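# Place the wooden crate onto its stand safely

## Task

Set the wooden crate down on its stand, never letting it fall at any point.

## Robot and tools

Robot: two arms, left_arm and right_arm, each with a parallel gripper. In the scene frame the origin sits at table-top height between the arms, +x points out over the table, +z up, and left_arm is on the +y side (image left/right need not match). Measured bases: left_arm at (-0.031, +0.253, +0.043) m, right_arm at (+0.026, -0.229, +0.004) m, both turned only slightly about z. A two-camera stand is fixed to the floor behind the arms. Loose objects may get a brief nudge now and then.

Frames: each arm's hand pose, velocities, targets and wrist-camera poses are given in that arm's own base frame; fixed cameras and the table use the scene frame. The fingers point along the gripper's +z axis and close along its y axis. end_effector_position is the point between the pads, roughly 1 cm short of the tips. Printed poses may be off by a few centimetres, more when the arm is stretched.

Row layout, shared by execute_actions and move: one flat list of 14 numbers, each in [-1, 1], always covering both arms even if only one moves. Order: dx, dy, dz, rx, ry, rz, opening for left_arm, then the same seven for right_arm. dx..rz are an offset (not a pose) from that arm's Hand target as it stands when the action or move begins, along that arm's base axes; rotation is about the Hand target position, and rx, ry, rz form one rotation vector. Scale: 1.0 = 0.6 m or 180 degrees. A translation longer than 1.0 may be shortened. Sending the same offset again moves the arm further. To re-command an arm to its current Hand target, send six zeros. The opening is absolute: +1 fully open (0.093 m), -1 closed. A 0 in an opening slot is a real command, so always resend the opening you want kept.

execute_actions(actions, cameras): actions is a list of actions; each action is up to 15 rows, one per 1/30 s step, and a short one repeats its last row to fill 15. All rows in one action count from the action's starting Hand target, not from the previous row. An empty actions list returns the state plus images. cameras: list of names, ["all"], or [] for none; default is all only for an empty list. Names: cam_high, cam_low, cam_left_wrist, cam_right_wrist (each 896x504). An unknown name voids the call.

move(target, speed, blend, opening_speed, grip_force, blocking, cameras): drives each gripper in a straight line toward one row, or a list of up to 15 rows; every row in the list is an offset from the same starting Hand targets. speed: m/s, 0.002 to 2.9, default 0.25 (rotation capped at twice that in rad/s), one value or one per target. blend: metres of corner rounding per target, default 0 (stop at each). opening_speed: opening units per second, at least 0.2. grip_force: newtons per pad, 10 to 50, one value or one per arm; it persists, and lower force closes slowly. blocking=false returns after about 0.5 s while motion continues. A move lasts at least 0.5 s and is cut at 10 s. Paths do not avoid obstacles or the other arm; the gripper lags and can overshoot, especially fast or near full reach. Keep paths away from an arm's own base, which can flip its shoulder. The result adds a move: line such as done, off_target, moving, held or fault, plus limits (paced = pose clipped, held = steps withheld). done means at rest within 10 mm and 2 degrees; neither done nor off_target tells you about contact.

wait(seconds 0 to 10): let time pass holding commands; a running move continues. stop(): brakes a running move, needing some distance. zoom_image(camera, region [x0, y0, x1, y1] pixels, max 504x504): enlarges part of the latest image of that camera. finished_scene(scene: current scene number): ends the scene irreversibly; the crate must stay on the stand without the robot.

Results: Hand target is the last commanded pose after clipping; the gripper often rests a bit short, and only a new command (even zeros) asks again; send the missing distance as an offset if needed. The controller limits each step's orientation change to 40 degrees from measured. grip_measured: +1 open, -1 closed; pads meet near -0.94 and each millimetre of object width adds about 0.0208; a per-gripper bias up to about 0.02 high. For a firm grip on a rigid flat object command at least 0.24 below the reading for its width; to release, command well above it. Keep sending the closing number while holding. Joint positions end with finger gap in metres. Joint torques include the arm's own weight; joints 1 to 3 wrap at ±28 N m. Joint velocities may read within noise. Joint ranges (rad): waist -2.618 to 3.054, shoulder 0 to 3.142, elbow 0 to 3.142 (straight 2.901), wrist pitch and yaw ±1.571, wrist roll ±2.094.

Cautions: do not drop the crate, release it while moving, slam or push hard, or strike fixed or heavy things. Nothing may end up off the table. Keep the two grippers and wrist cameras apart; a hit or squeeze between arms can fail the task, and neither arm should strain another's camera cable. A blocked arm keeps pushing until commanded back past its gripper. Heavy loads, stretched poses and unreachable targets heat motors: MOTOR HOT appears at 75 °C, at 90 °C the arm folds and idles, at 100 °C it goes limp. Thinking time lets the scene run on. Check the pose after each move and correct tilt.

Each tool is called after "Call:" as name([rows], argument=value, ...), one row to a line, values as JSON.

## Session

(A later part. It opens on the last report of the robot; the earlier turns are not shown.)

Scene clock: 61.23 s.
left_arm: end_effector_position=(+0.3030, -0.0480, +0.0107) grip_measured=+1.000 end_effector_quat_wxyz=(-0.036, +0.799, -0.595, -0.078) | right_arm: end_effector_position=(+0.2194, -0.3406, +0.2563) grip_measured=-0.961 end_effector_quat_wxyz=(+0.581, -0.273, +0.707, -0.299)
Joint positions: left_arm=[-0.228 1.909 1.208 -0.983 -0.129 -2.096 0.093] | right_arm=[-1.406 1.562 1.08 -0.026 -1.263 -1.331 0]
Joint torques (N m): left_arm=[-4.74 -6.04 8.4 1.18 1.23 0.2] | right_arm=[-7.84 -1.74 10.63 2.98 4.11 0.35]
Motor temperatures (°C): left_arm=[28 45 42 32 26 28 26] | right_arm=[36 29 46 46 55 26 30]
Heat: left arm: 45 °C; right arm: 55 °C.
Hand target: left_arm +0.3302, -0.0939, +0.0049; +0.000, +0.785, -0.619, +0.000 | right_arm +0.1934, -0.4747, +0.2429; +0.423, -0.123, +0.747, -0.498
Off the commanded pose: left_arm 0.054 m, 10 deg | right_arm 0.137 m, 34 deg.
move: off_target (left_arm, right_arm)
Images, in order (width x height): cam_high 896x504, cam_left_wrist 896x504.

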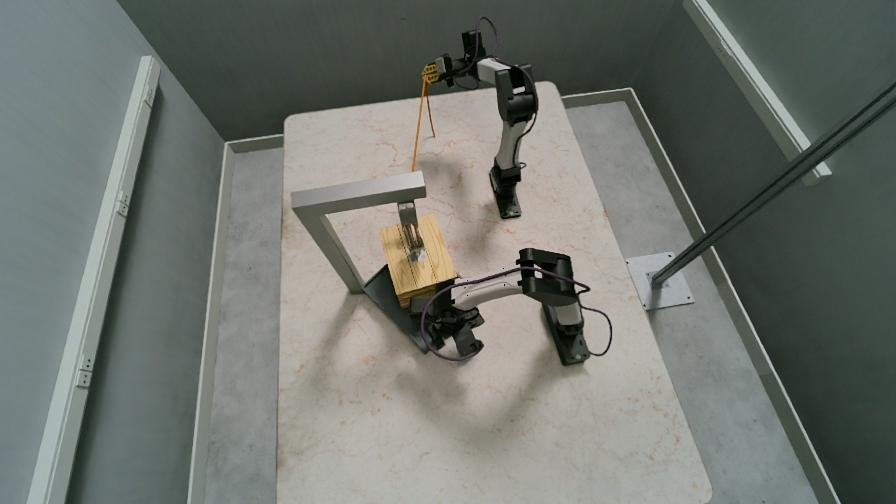

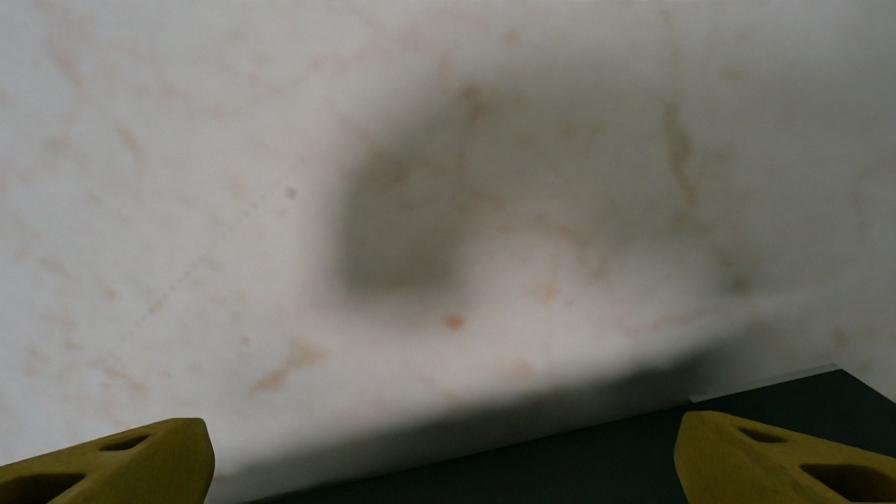

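Call:
move([
  [-0.03,0.12,0.02,0,0,0,0,0,0,0,0,0,0,-1],
  [-0.1,0.1,0.2,0,0,-0.13,-1,0,0,0,0,0,0,-1],
  [-0.155,-0.06,0.16,0,0,-0.13,-1,0,0,0,0,0,0,-1],
], speed=0.2, blend=[0.02,0.03,0], cameras=["cam_high","cam_low","cam_left_wrist"])

Call:
zoom_image(camera="cam_high", region=[340, 200, 520, 400])

Scene clock: 69.73 s.
left_arm: end_effector_position=(+0.2355, -0.1295, +0.1004) grip_measured=-0.978 end_effector_quat_wxyz=(-0.006, -0.641, +0.767, +0.005) | right_arm: end_effector_position=(+0.2194, -0.3406, +0.2563) grip_measured=-0.961 end_effector_quat_wxyz=(+0.581, -0.273, +0.707, -0.299)
Joint positions: left_arm=[-0.498 1.579 1.201 -1.206 0.008 -1.89 0] | right_arm=[-1.406 1.562 1.08 -0.026 -1.263 -1.331 0]
Joint torques (N m): left_arm=[-0.47 -6.3 5.55 0.5 -0.18 -0.11] | right_arm=[-7.84 -1.74 10.66 2.98 4.11 0.35]
Motor temperatures (°C): left_arm=[28 44 42 32 26 28 26] | right_arm=[37 29 46 48 56 26 30]
Heat: left arm: 44 °C; right arm: 56 °C.
Hand target: left_arm +0.2371, -0.1299, +0.1009; +0.000, -0.644, +0.765, +0.000 | right_arm +0.1934, -0.4747, +0.2429; +0.423, -0.123, +0.747, -0.498
Off the commanded pose: left_arm 0.002 m, 1 deg | right_arm 0.137 m, 34 deg.
move: off_target (right_arm); blend cut to 0 m at target 2; target 2's new opening was sent with left_arm's hand 0.013 m and 2 deg from that target
Images, in order (width x height): cam_high 896x504, cam_low 896x504, cam_left_wrist 896x504.

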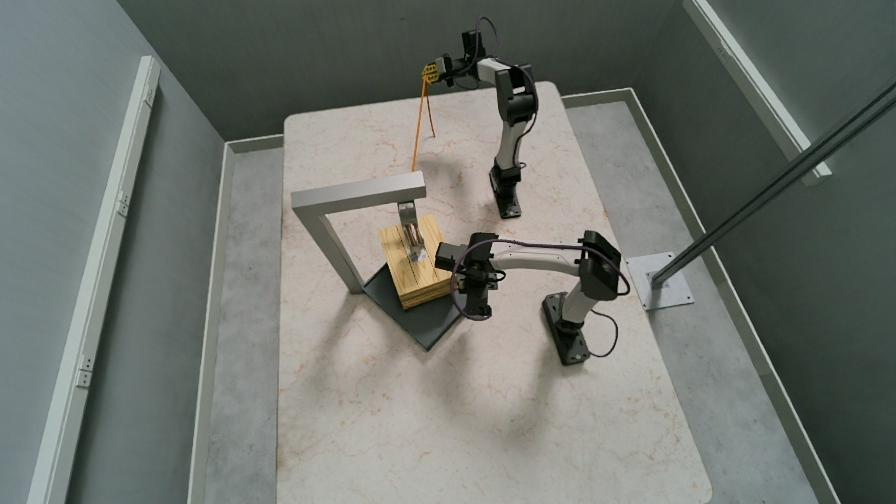

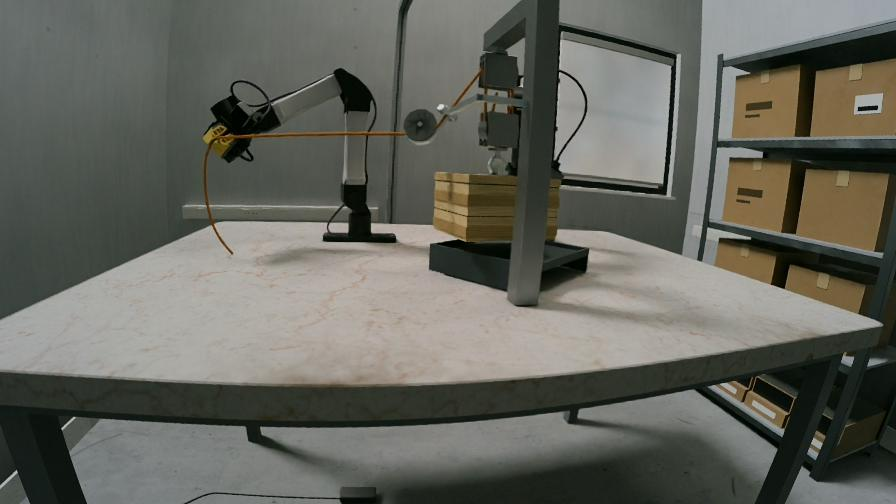

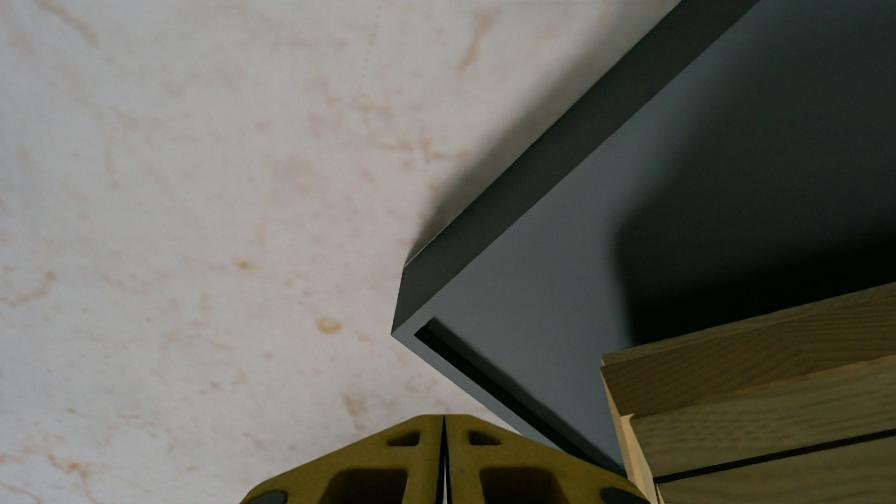

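Scaled by 2.520 from the camera's 896x504 image, which has a finer 1280x720 frame.

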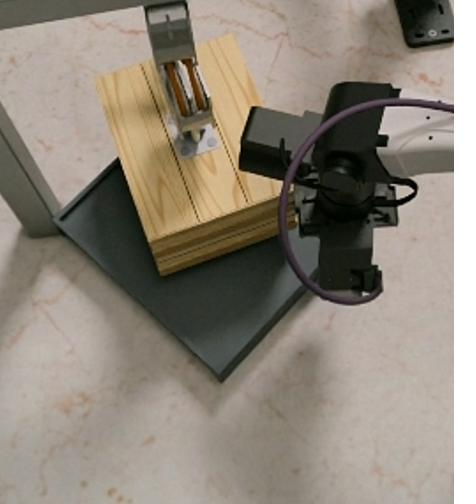

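Call:
move([
  [-0.006,-0.029,0,0,0,0,-1,0,0,0,0,0,0,-1],
  [-0.006,-0.029,-0.115,0,0,0,-1,0,0,0,0,0,0,-1],
], speed=0.1, blend=[0.005,0], cameras=["cam_high","cam_low","cam_left_wrist"])

Call:
zoom_image(camera="cam_low", region=[400, 130, 640, 310])

Scene clock: 76.87 s.
left_arm: end_effector_position=(+0.2318, -0.1466, +0.0336) grip_measured=-0.978 end_effector_quat_wxyz=(-0.004, -0.641, +0.767, +0.001) | right_arm: end_effector_position=(+0.2194, -0.3406, +0.2563) grip_measured=-0.961 end_effector_quat_wxyz=(+0.581, -0.273, +0.707, -0.299)
Joint positions: left_arm=[-0.559 1.662 1.012 -0.926 0.008 -1.952 0] | right_arm=[-1.406 1.562 1.08 -0.026 -1.263 -1.331 0]
Joint torques (N m): left_arm=[-0.49 -5.61 5.31 0.51 -0.19 -0.07] | right_arm=[-7.84 -1.73 10.65 2.98 4.11 0.35]
Motor temperatures (°C): left_arm=[28 43 41 32 26 28 26] | right_arm=[37 29 47 49 58 26 30]
Heat: left arm: 43 °C; right arm: 58 °C.
Hand target: left_arm +0.2336, -0.1473, +0.0319; +0.000, -0.644, +0.765, +0.000 | right_arm +0.1934, -0.4747, +0.2429; +0.423, -0.123, +0.747, -0.498
Off the commanded pose: left_arm 0.003 m, 1 deg | right_arm 0.137 m, 34 deg.
move: off_target (right_arm)
Images, in order (width x height): cam_high 896x504, cam_low 896x504, cam_left_wrist 896x504.

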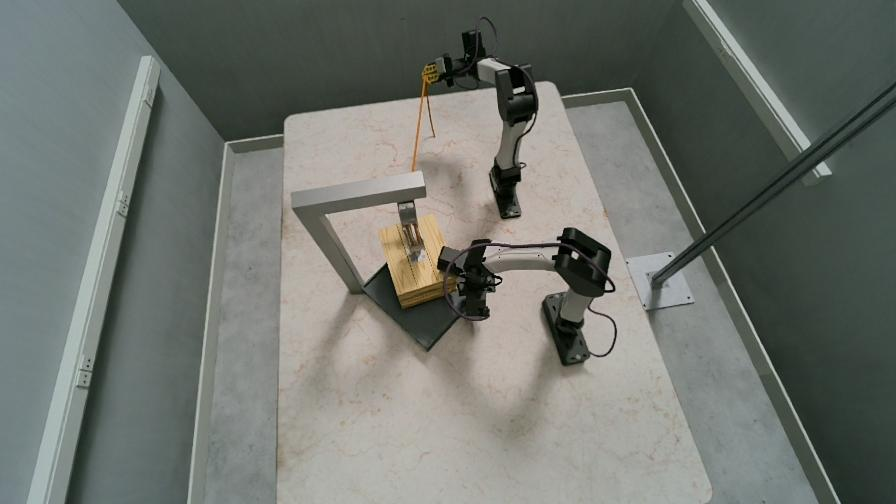

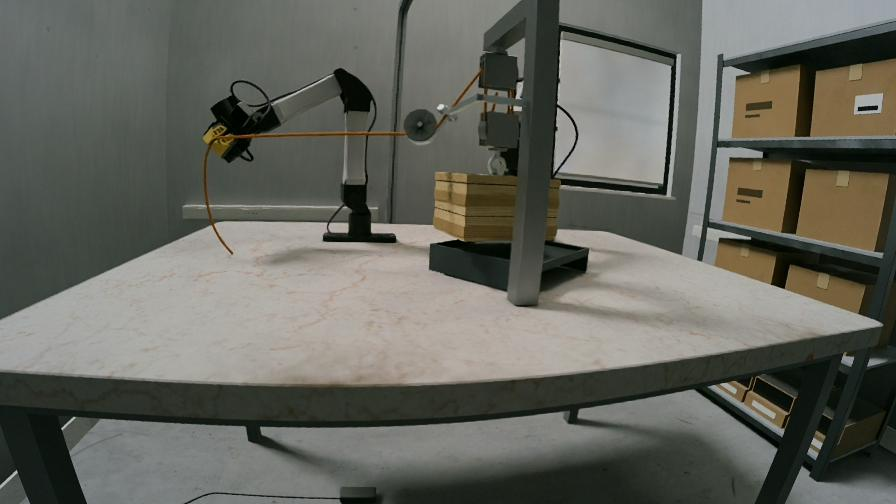

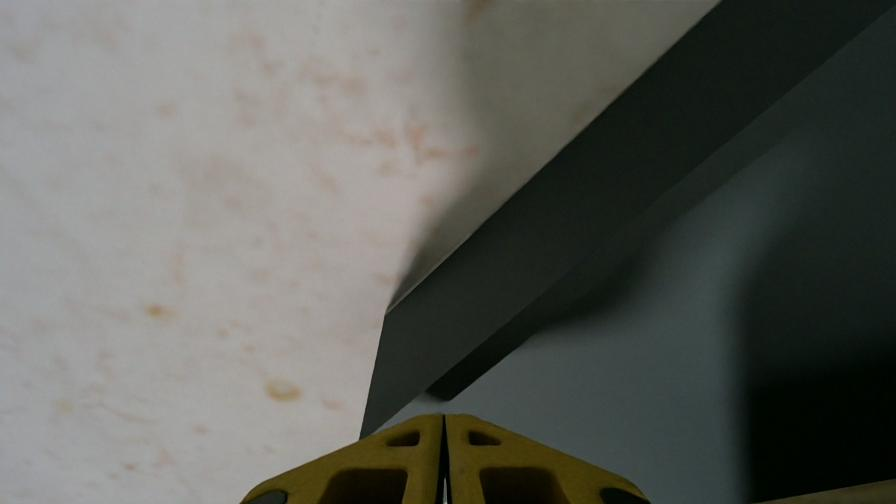

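Scaled by 2.100 from the camera's 896x504 image, which has a finer 1280x720 frame.

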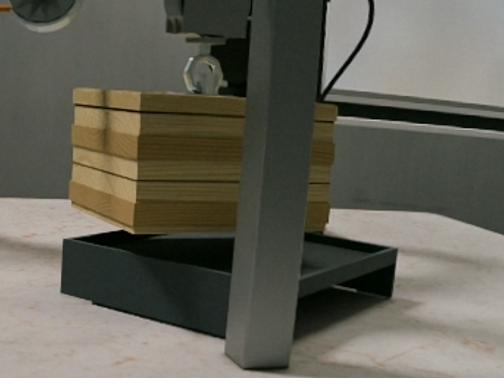

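Call:
move([
  [0,-0.003,-0.025,0,0,0,-1,0,0,0,0,0,0,-1],
  [-0.03,0.06,-0.025,0,0,0,-1,0,0,0,0,0,0,-1],
], speed=0.06, cameras=["cam_high","cam_low","cam_left_wrist"])

Call:
zoom_image(camera="cam_high", region=[340, 200, 520, 400])

Scene clock: 80.37 s.
left_arm: end_effector_position=(+0.2276, -0.1295, +0.0227) grip_measured=-0.978 end_effector_quat_wxyz=(-0.008, -0.641, +0.767, -0.037) | right_arm: end_effector_position=(+0.2194, -0.3406, +0.2564) grip_measured=-0.961 end_effector_quat_wxyz=(+0.581, -0.273, +0.706, -0.299)
Joint positions: left_arm=[-0.49 1.575 0.871 -0.804 0.042 -1.883 0] | right_arm=[-1.406 1.562 1.08 -0.025 -1.263 -1.331 0]
Joint torques (N m): left_arm=[0.92 -5.74 3.26 0.1 -0.52 0.05] | right_arm=[-7.83 -1.73 10.62 2.98 4.11 0.35]
Motor temperatures (°C): left_arm=[28 42 41 32 26 28 26] | right_arm=[38 29 47 49 59 26 30]
Heat: left arm: 42 °C; right arm: 59 °C.
Hand target: left_arm +0.2155, -0.1113, +0.0169; +0.000, -0.644, +0.765, +0.000 | right_arm +0.1934, -0.4747, +0.2429; +0.423, -0.123, +0.747, -0.498
Off the commanded pose: left_arm 0.023 m, 4 deg | right_arm 0.137 m, 34 deg.
move: off_target (left_arm, right_arm)
Images, in order (width x height): cam_high 896x504, cam_low 896x504, cam_left_wrist 896x504.

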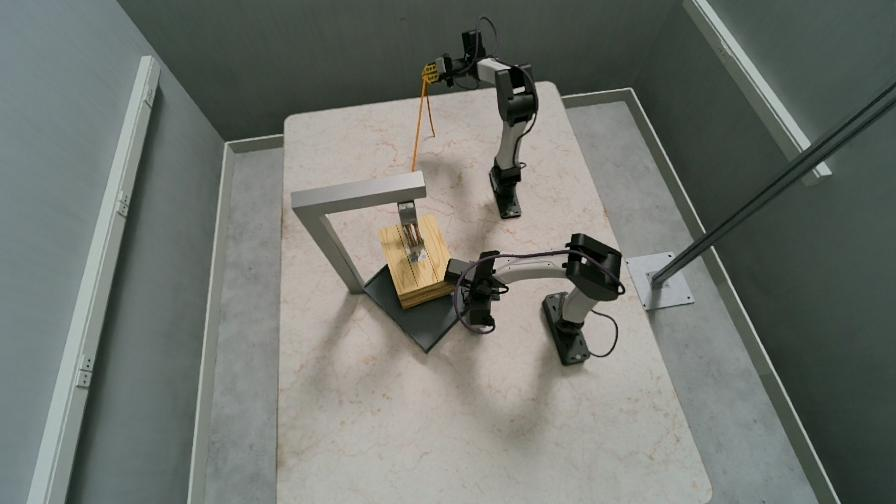

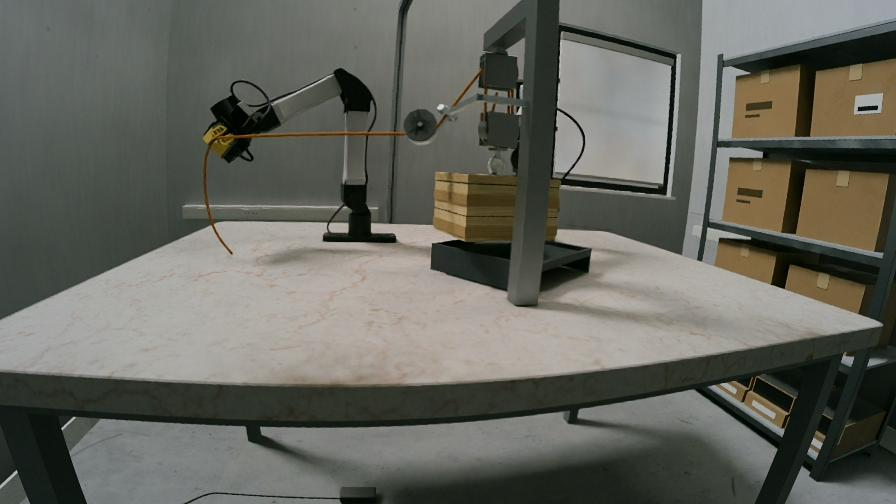

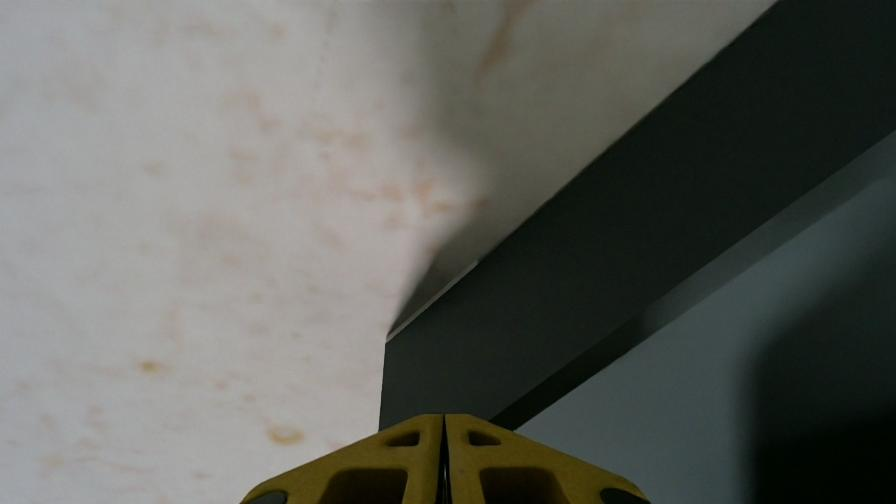

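Scaled by 2.520 from the camera's 896x504 image, which has a finer 1280x720 frame.

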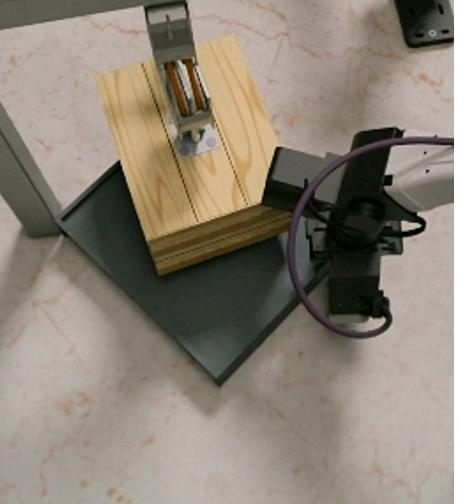

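Call:
move(target=[-0.03,0.08,0,0,0,0,-1,0,0,0,0,0,0,-1], speed=0.06, cameras=["cam_high","cam_left_wrist"])

Call:
zoom_image(camera="cam_high", region=[340, 200, 520, 400])

Scene clock: 83.33 s.
left_arm: end_effector_position=(+0.1978, -0.0670, +0.0134) grip_measured=-0.978 end_effector_quat_wxyz=(-0.008, -0.644, +0.765, +0.000) | right_arm: end_effector_position=(+0.2193, -0.3413, +0.2568) grip_measured=-0.961 end_effector_quat_wxyz=(+0.580, -0.273, +0.706, -0.301)
Joint positions: left_arm=[-0.316 1.454 0.718 -0.845 0.014 -1.715 0] | right_arm=[-1.406 1.562 1.08 -0.02 -1.26 -1.329 0]
Joint torques (N m): left_arm=[0.34 -6.06 5.03 0.29 -0.26 0.05] | right_arm=[-7.76 -1.7 10.51 2.98 4.11 0.35]
Motor temperatures (°C): left_arm=[28 42 41 32 26 28 26] | right_arm=[38 29 48 49 59 26 30]
Heat: left arm: 42 °C; right arm: 59 °C.
Hand target: left_arm +0.1975, -0.0633, +0.0168; +0.000, -0.644, +0.765, +0.000 | right_arm +0.1934, -0.4748, +0.2429; +0.423, -0.123, +0.747, -0.498
Off the commanded pose: left_arm 0.005 m, 1 deg | right_arm 0.137 m, 34 deg.
move: off_target (right_arm)
Images, in order (width x height): cam_high 896x504, cam_left_wrist 896x504.

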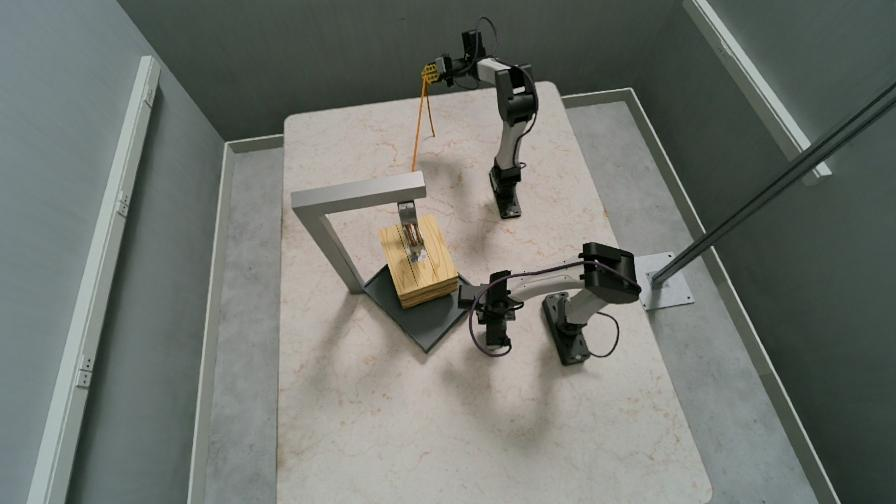

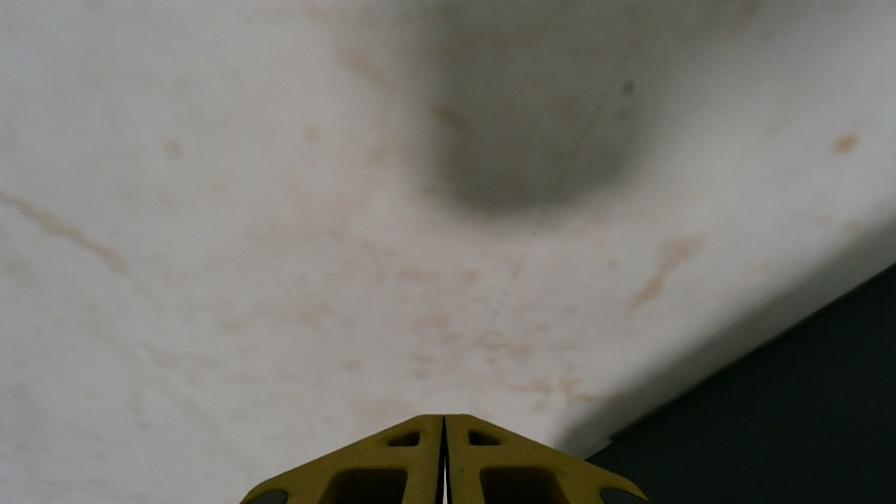

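Scaled by 2.520 from the camera's 896x504 image, which has a finer 1280x720 frame.

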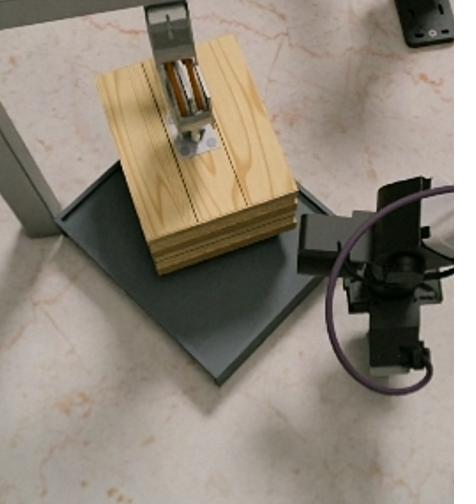

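Call:
move([
  [0,0.03,0.15,0,0,-0.1,0.6,0,0,0,0,0,0,-1],
  [0.166,-0.025,0.15,0,0,-0.24,0.6,0,0,0,0,0,0,-1],
], speed=0.2, blend=[0.03,0], cameras=["cam_high","cam_left_wrist"])

Call:
zoom_image(camera="cam_high", region=[340, 200, 520, 400])

Scene clock: 89.63 s.
left_arm: end_effector_position=(+0.2911, -0.0771, +0.1015) grip_measured=+0.597 end_effector_quat_wxyz=(-0.010, -0.323, +0.946, -0.001) | right_arm: end_effector_position=(+0.2194, -0.3413, +0.2569) grip_measured=-0.961 end_effector_quat_wxyz=(+0.580, -0.273, +0.706, -0.301)
Joint positions: left_arm=[-0.252 1.702 1.337 -1.221 0.012 -0.91 0.074] | right_arm=[-1.406 1.562 1.08 -0.019 -1.26 -1.329 0]
Joint torques (N m): left_arm=[-0.69 -6.24 8.61 0.35 -0.21 0.11] | right_arm=[-7.76 -1.7 10.48 2.97 4.11 0.35]
Motor temperatures (°C): left_arm=[28 41 41 32 26 28 26] | right_arm=[38 29 48 48 60 26 30]
Heat: left arm: 41 °C; right arm: 60 °C.
Hand target: left_arm +0.2972, -0.0783, +0.1070; +0.000, -0.317, +0.948, +0.000 | right_arm +0.1934, -0.4747, +0.2429; +0.423, -0.123, +0.747, -0.498
Off the commanded pose: left_arm 0.008 m, 1 deg | right_arm 0.137 m, 34 deg.
move: off_target (right_arm)
Images, in order (width x height): cam_high 896x504, cam_left_wrist 896x504.

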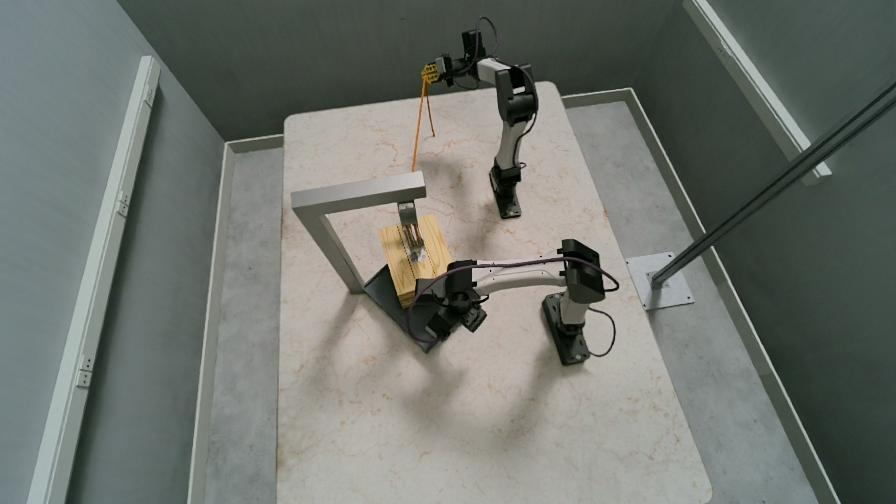

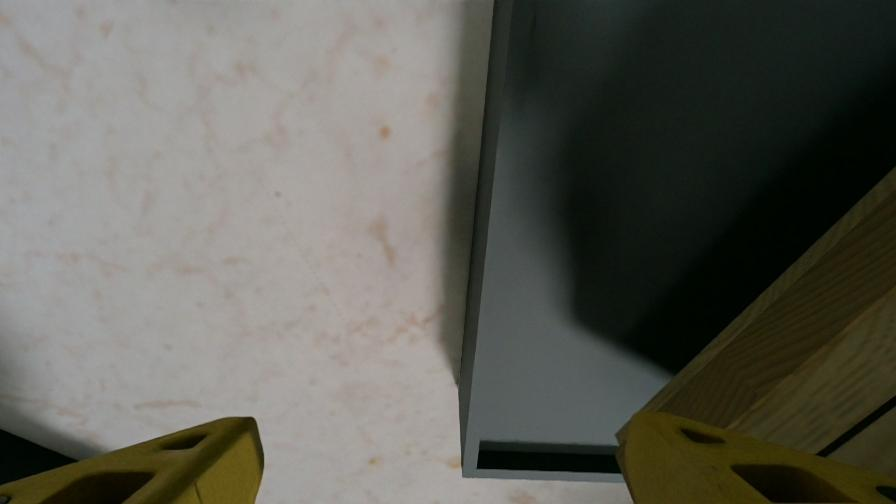

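Scaled by 2.520 from the camera's 896x504 image, which has a finer 1280x720 frame.

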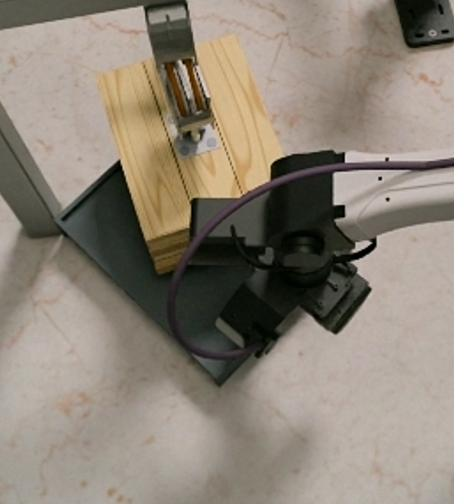

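Call:
move([
  [0.052,0.014,0,0,0,-0.023,0,0,0,0,0,0,0,-1],
  [0.052,0.014,-0.142,0,0,-0.023,0,0,0,0,0,0,0,-1],
], speed=0.12, blend=[0.005,0], cameras=["cam_high","cam_low","cam_left_wrist"])

Call:
zoom_image(camera="cam_low", region=[400, 130, 640, 310])

Scene clock: 94.47 s.
left_arm: end_effector_position=(+0.3241, -0.0720, +0.0231) grip_measured=+0.003 end_effector_quat_wxyz=(-0.009, -0.284, +0.959, -0.002) | right_arm: end_effector_position=(+0.2194, -0.3413, +0.2569) grip_measured=-0.961 end_effector_quat_wxyz=(+0.580, -0.273, +0.706, -0.301)
Joint positions: left_arm=[-0.213 1.891 1.249 -0.942 0.011 -0.789 0.045] | right_arm=[-1.406 1.562 1.08 -0.019 -1.26 -1.329 0]
Joint torques (N m): left_arm=[0.2 -7.64 5.59 0.61 -0.18 0.06] | right_arm=[-7.76 -1.69 10.48 2.97 4.11 0.35]
Motor temperatures (°C): left_arm=[28 41 41 31 26 28 26] | right_arm=[38 29 48 48 61 26 30]
Heat: left arm: 41 °C; right arm: 61 °C.
Hand target: left_arm +0.3283, -0.0700, +0.0217; +0.000, -0.282, +0.959, +0.000 | right_arm +0.1934, -0.4747, +0.2429; +0.423, -0.123, +0.747, -0.498
Off the commanded pose: left_arm 0.005 m, 1 deg | right_arm 0.137 m, 34 deg.
move: off_target (right_arm)
Images, in order (width x height): cam_high 896x504, cam_low 896x504, cam_left_wrist 896x504.

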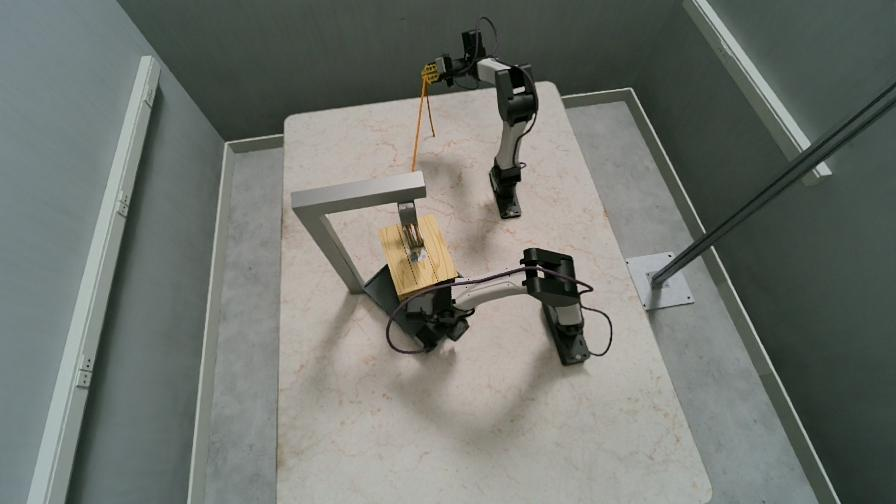

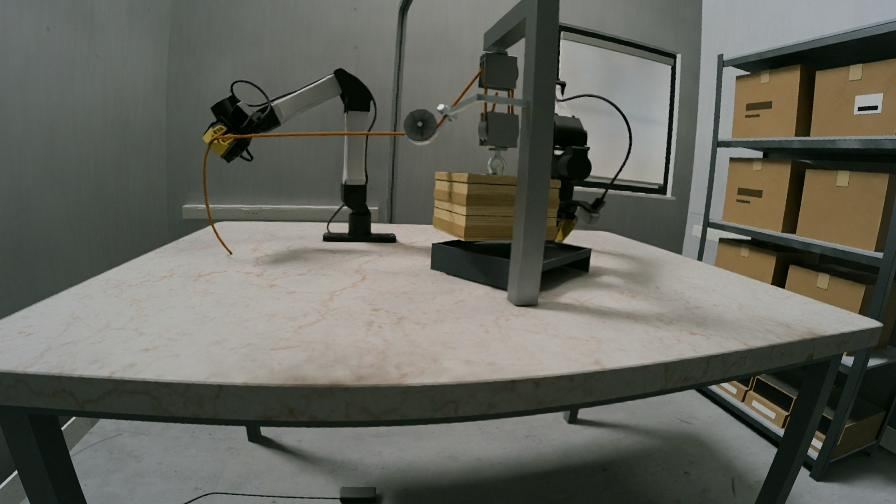

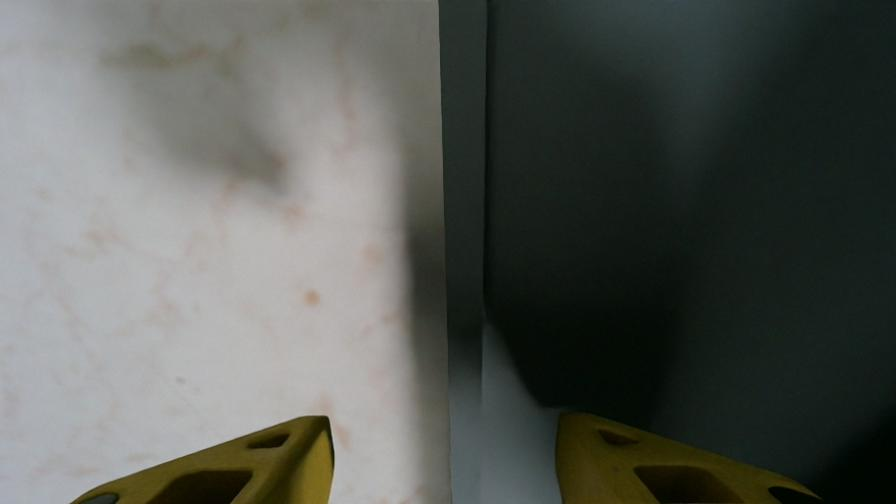

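Scaled by 2.100 from the camera's 896x504 image, which has a finer 1280x720 frame.

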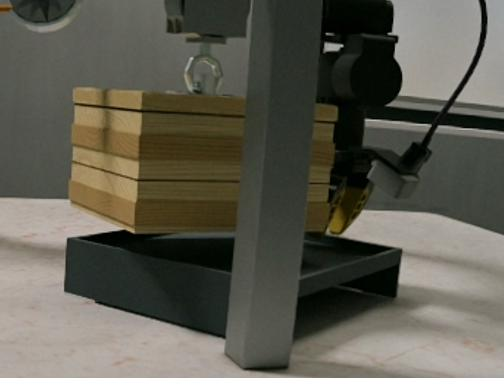

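Call:
move([
  [0,0,-0.014,0,0,0,0,0,0,0,0,0,0,-1],
  [0,0,-0.014,0,0,0,-1,0,0,0,0,0,0,-1],
], speed=0.03, opening_speed=0.8, cameras=["cam_left_wrist"])

Scene clock: 98.10 s.
left_arm: end_effector_position=(+0.3275, -0.0732, +0.0161) grip_measured=-0.924 end_effector_quat_wxyz=(-0.002, -0.288, +0.958, -0.006) | right_arm: end_effector_position=(+0.2194, -0.3413, +0.2569) grip_measured=-0.961 end_effector_quat_wxyz=(+0.580, -0.273, +0.706, -0.301)
Joint positions: left_arm=[-0.213 1.901 1.233 -0.901 0.014 -0.796 0.001] | right_arm=[-1.406 1.562 1.08 -0.019 -1.26 -1.329 0]
Joint torques (N m): left_arm=[0.16 -7.38 5.35 0.55 -0.22 0.14] | right_arm=[-7.76 -1.72 10.48 2.97 4.11 0.35]
Motor temperatures (°C): left_arm=[28 41 41 31 26 28 26] | right_arm=[38 29 49 48 62 26 30]
Heat: left arm: 41 °C; right arm: 62 °C.
Hand target: left_arm +0.3284, -0.0699, +0.0133; +0.000, -0.282, +0.959, +0.000 | right_arm +0.1934, -0.4747, +0.2429; +0.423, -0.123, +0.747, -0.498
Off the commanded pose: left_arm 0.004 m, 1 deg | right_arm 0.137 m, 34 deg.
move: off_target (right_arm)
Images, in order (width x height): cam_left_wrist 896x504.

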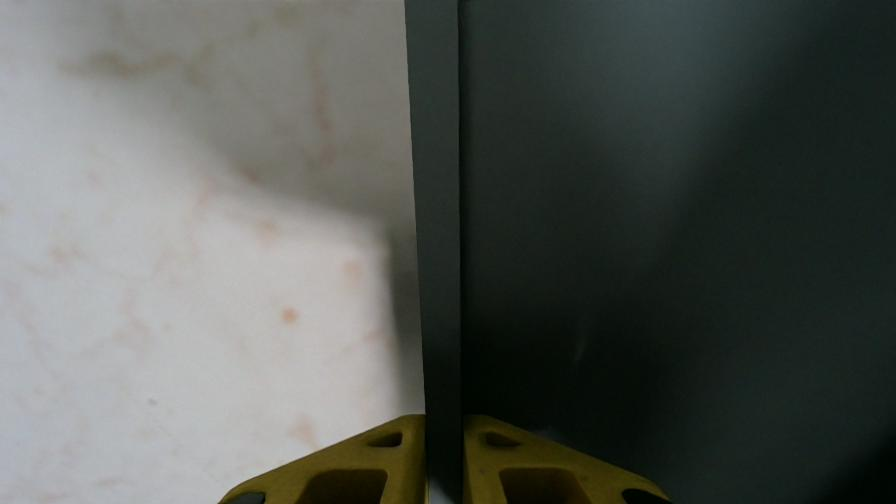

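Call:
move([
  [-0.047,0.0665,0,0,0,-0.04,-1,0,0,0,0,0,0,-1],
  [0.049,0.042,0,0,0,-0.125,-1,0,0,0,0,0,0,-1],
], speed=0.06, blend=[0.01,0], cameras=["cam_high","cam_low","cam_left_wrist"])

Call:
zoom_image(camera="cam_high", region=[340, 200, 520, 400])

Scene clock: 105.23 s.
left_arm: end_effector_position=(+0.3501, -0.0392, +0.0161) grip_measured=-0.936 end_effector_quat_wxyz=(-0.007, -0.121, +0.993, +0.000) | right_arm: end_effector_position=(+0.2194, -0.3413, +0.2569) grip_measured=-0.961 end_effector_quat_wxyz=(+0.580, -0.273, +0.706, -0.301)
Joint positions: left_arm=[-0.11 1.972 1.333 -0.945 0.002 -0.354 0] | right_arm=[-1.406 1.562 1.08 -0.019 -1.26 -1.329 0]
Joint torques (N m): left_arm=[-1.55 -6.76 7.31 0.64 -0.09 0.49] | right_arm=[-7.76 -1.7 10.48 2.97 4.11 0.35]
Motor temperatures (°C): left_arm=[28 41 41 31 26 28 26] | right_arm=[39 29 49 47 63 26 30]
Heat: left arm: 41 °C; right arm: 63 °C.
Hand target: left_arm +0.3578, -0.0447, +0.0133; +0.000, -0.090, +0.996, +0.000 | right_arm +0.1934, -0.4747, +0.2429; +0.423, -0.123, +0.747, -0.498
Off the commanded pose: left_arm 0.010 m, 4 deg | right_arm 0.137 m, 34 deg.
move: off_target (left_arm, right_arm)
Images, in order (width x height): cam_high 896x504, cam_low 896x504, cam_left_wrist 896x504.

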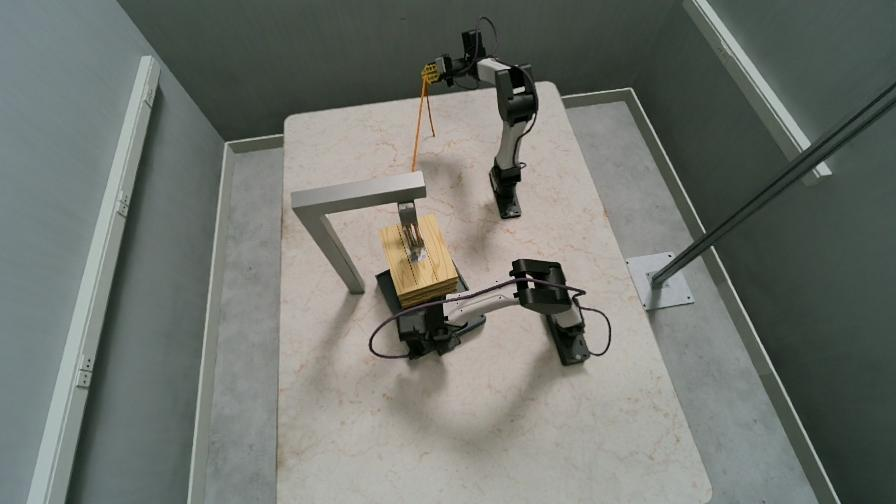

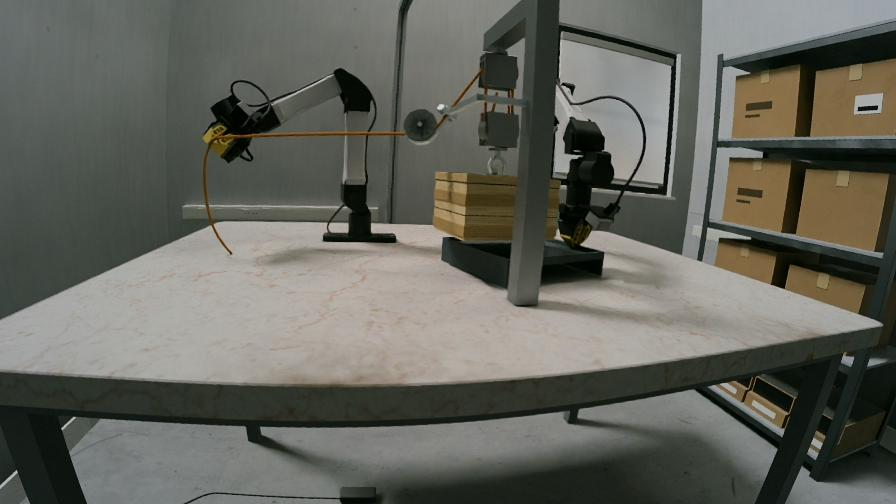

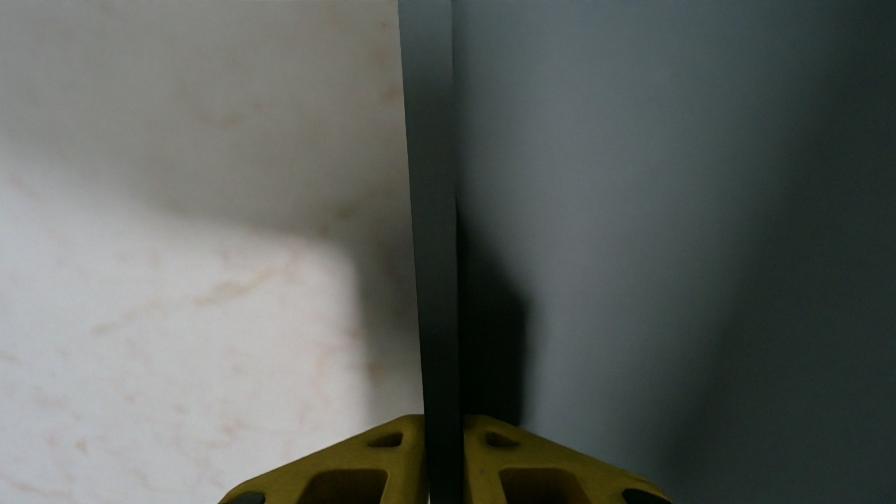

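Scaled by 2.520 from the camera's 896x504 image, which has a finer 1280x720 frame.

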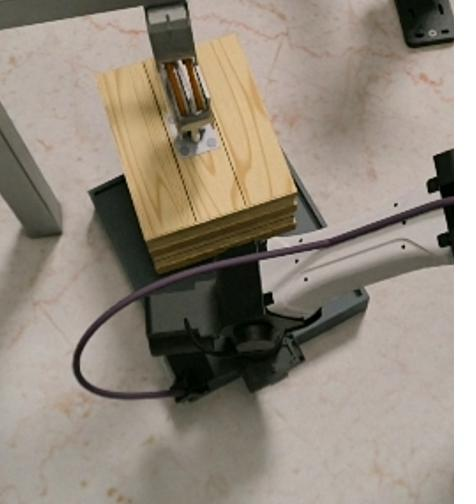

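Call:
move(target=[0.075,-0.012,0,0,0,-0.044,-1,0,0,0,0,0,0,-1], speed=0.06, cameras=["cam_high","cam_low","cam_left_wrist"])

Call:
zoom_image(camera="cam_high", region=[340, 200, 520, 360])

Scene clock: 117.07 s.
left_arm: end_effector_position=(+0.3928, -0.0470, +0.0170) grip_measured=-0.936 end_effector_quat_wxyz=(-0.011, -0.039, +0.999, +0.001) | right_arm: end_effector_position=(+0.2194, -0.3413, +0.2569) grip_measured=-0.961 end_effector_quat_wxyz=(+0.580, -0.273, +0.706, -0.301)
Joint positions: left_arm=[-0.119 2.134 1.581 -1.041 0.001 -0.197 0] | right_arm=[-1.406 1.562 1.08 -0.019 -1.26 -1.329 0]
Joint torques (N m): left_arm=[-1.03 -7.91 7.61 0.68 -0.08 0.26] | right_arm=[-7.75 -1.7 10.48 2.97 4.11 0.35]
Motor temperatures (°C): left_arm=[28 41 43 31 26 28 27] | right_arm=[39 29 50 47 65 26 30]
Heat: left arm: 43 °C; right arm: 65 °C.
Hand target: left_arm +0.4028, -0.0519, +0.0133; +0.000, -0.021, +1.000, +0.000 | right_arm +0.1934, -0.4747, +0.2429; +0.423, -0.123, +0.747, -0.498
Off the commanded pose: left_arm 0.012 m, 2 deg | right_arm 0.137 m, 34 deg.
move: off_target (left_arm, right_arm)
Images, in order (width x height): cam_high 896x504, cam_low 896x504, cam_left_wrist 896x504.

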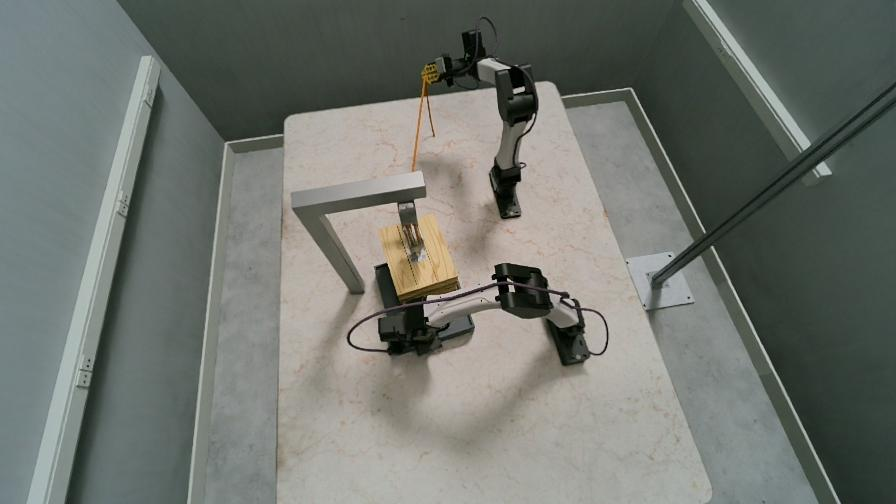

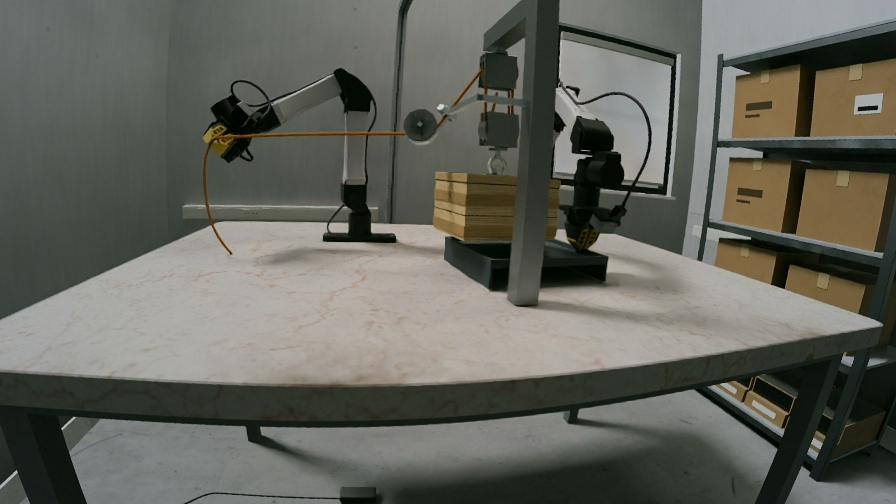

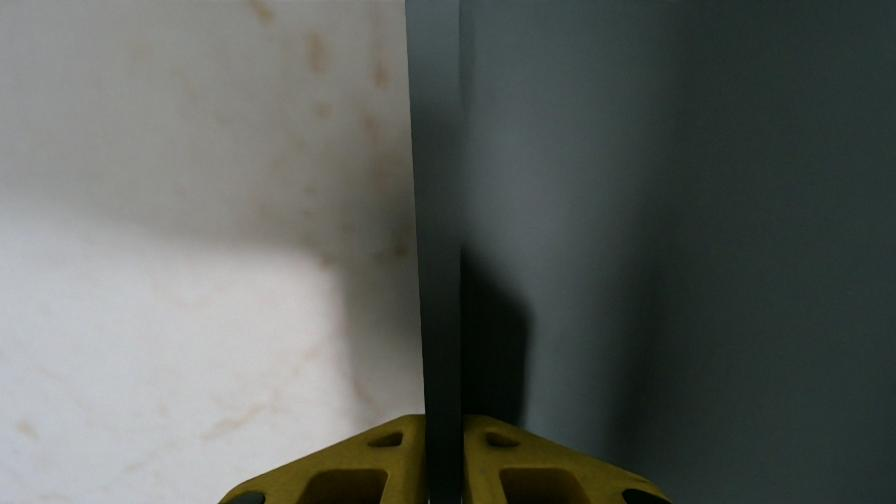

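Scaled by 2.800 from the camera's 896x504 image, which has a finer 1280x720 frame.

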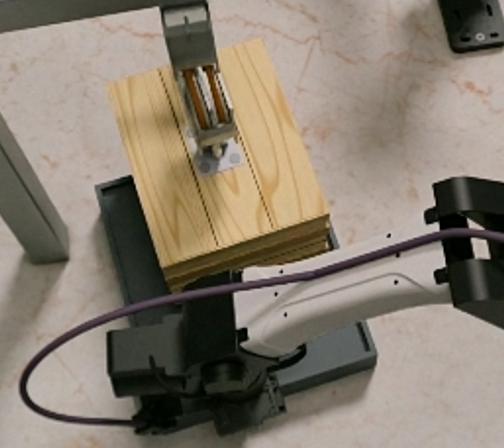

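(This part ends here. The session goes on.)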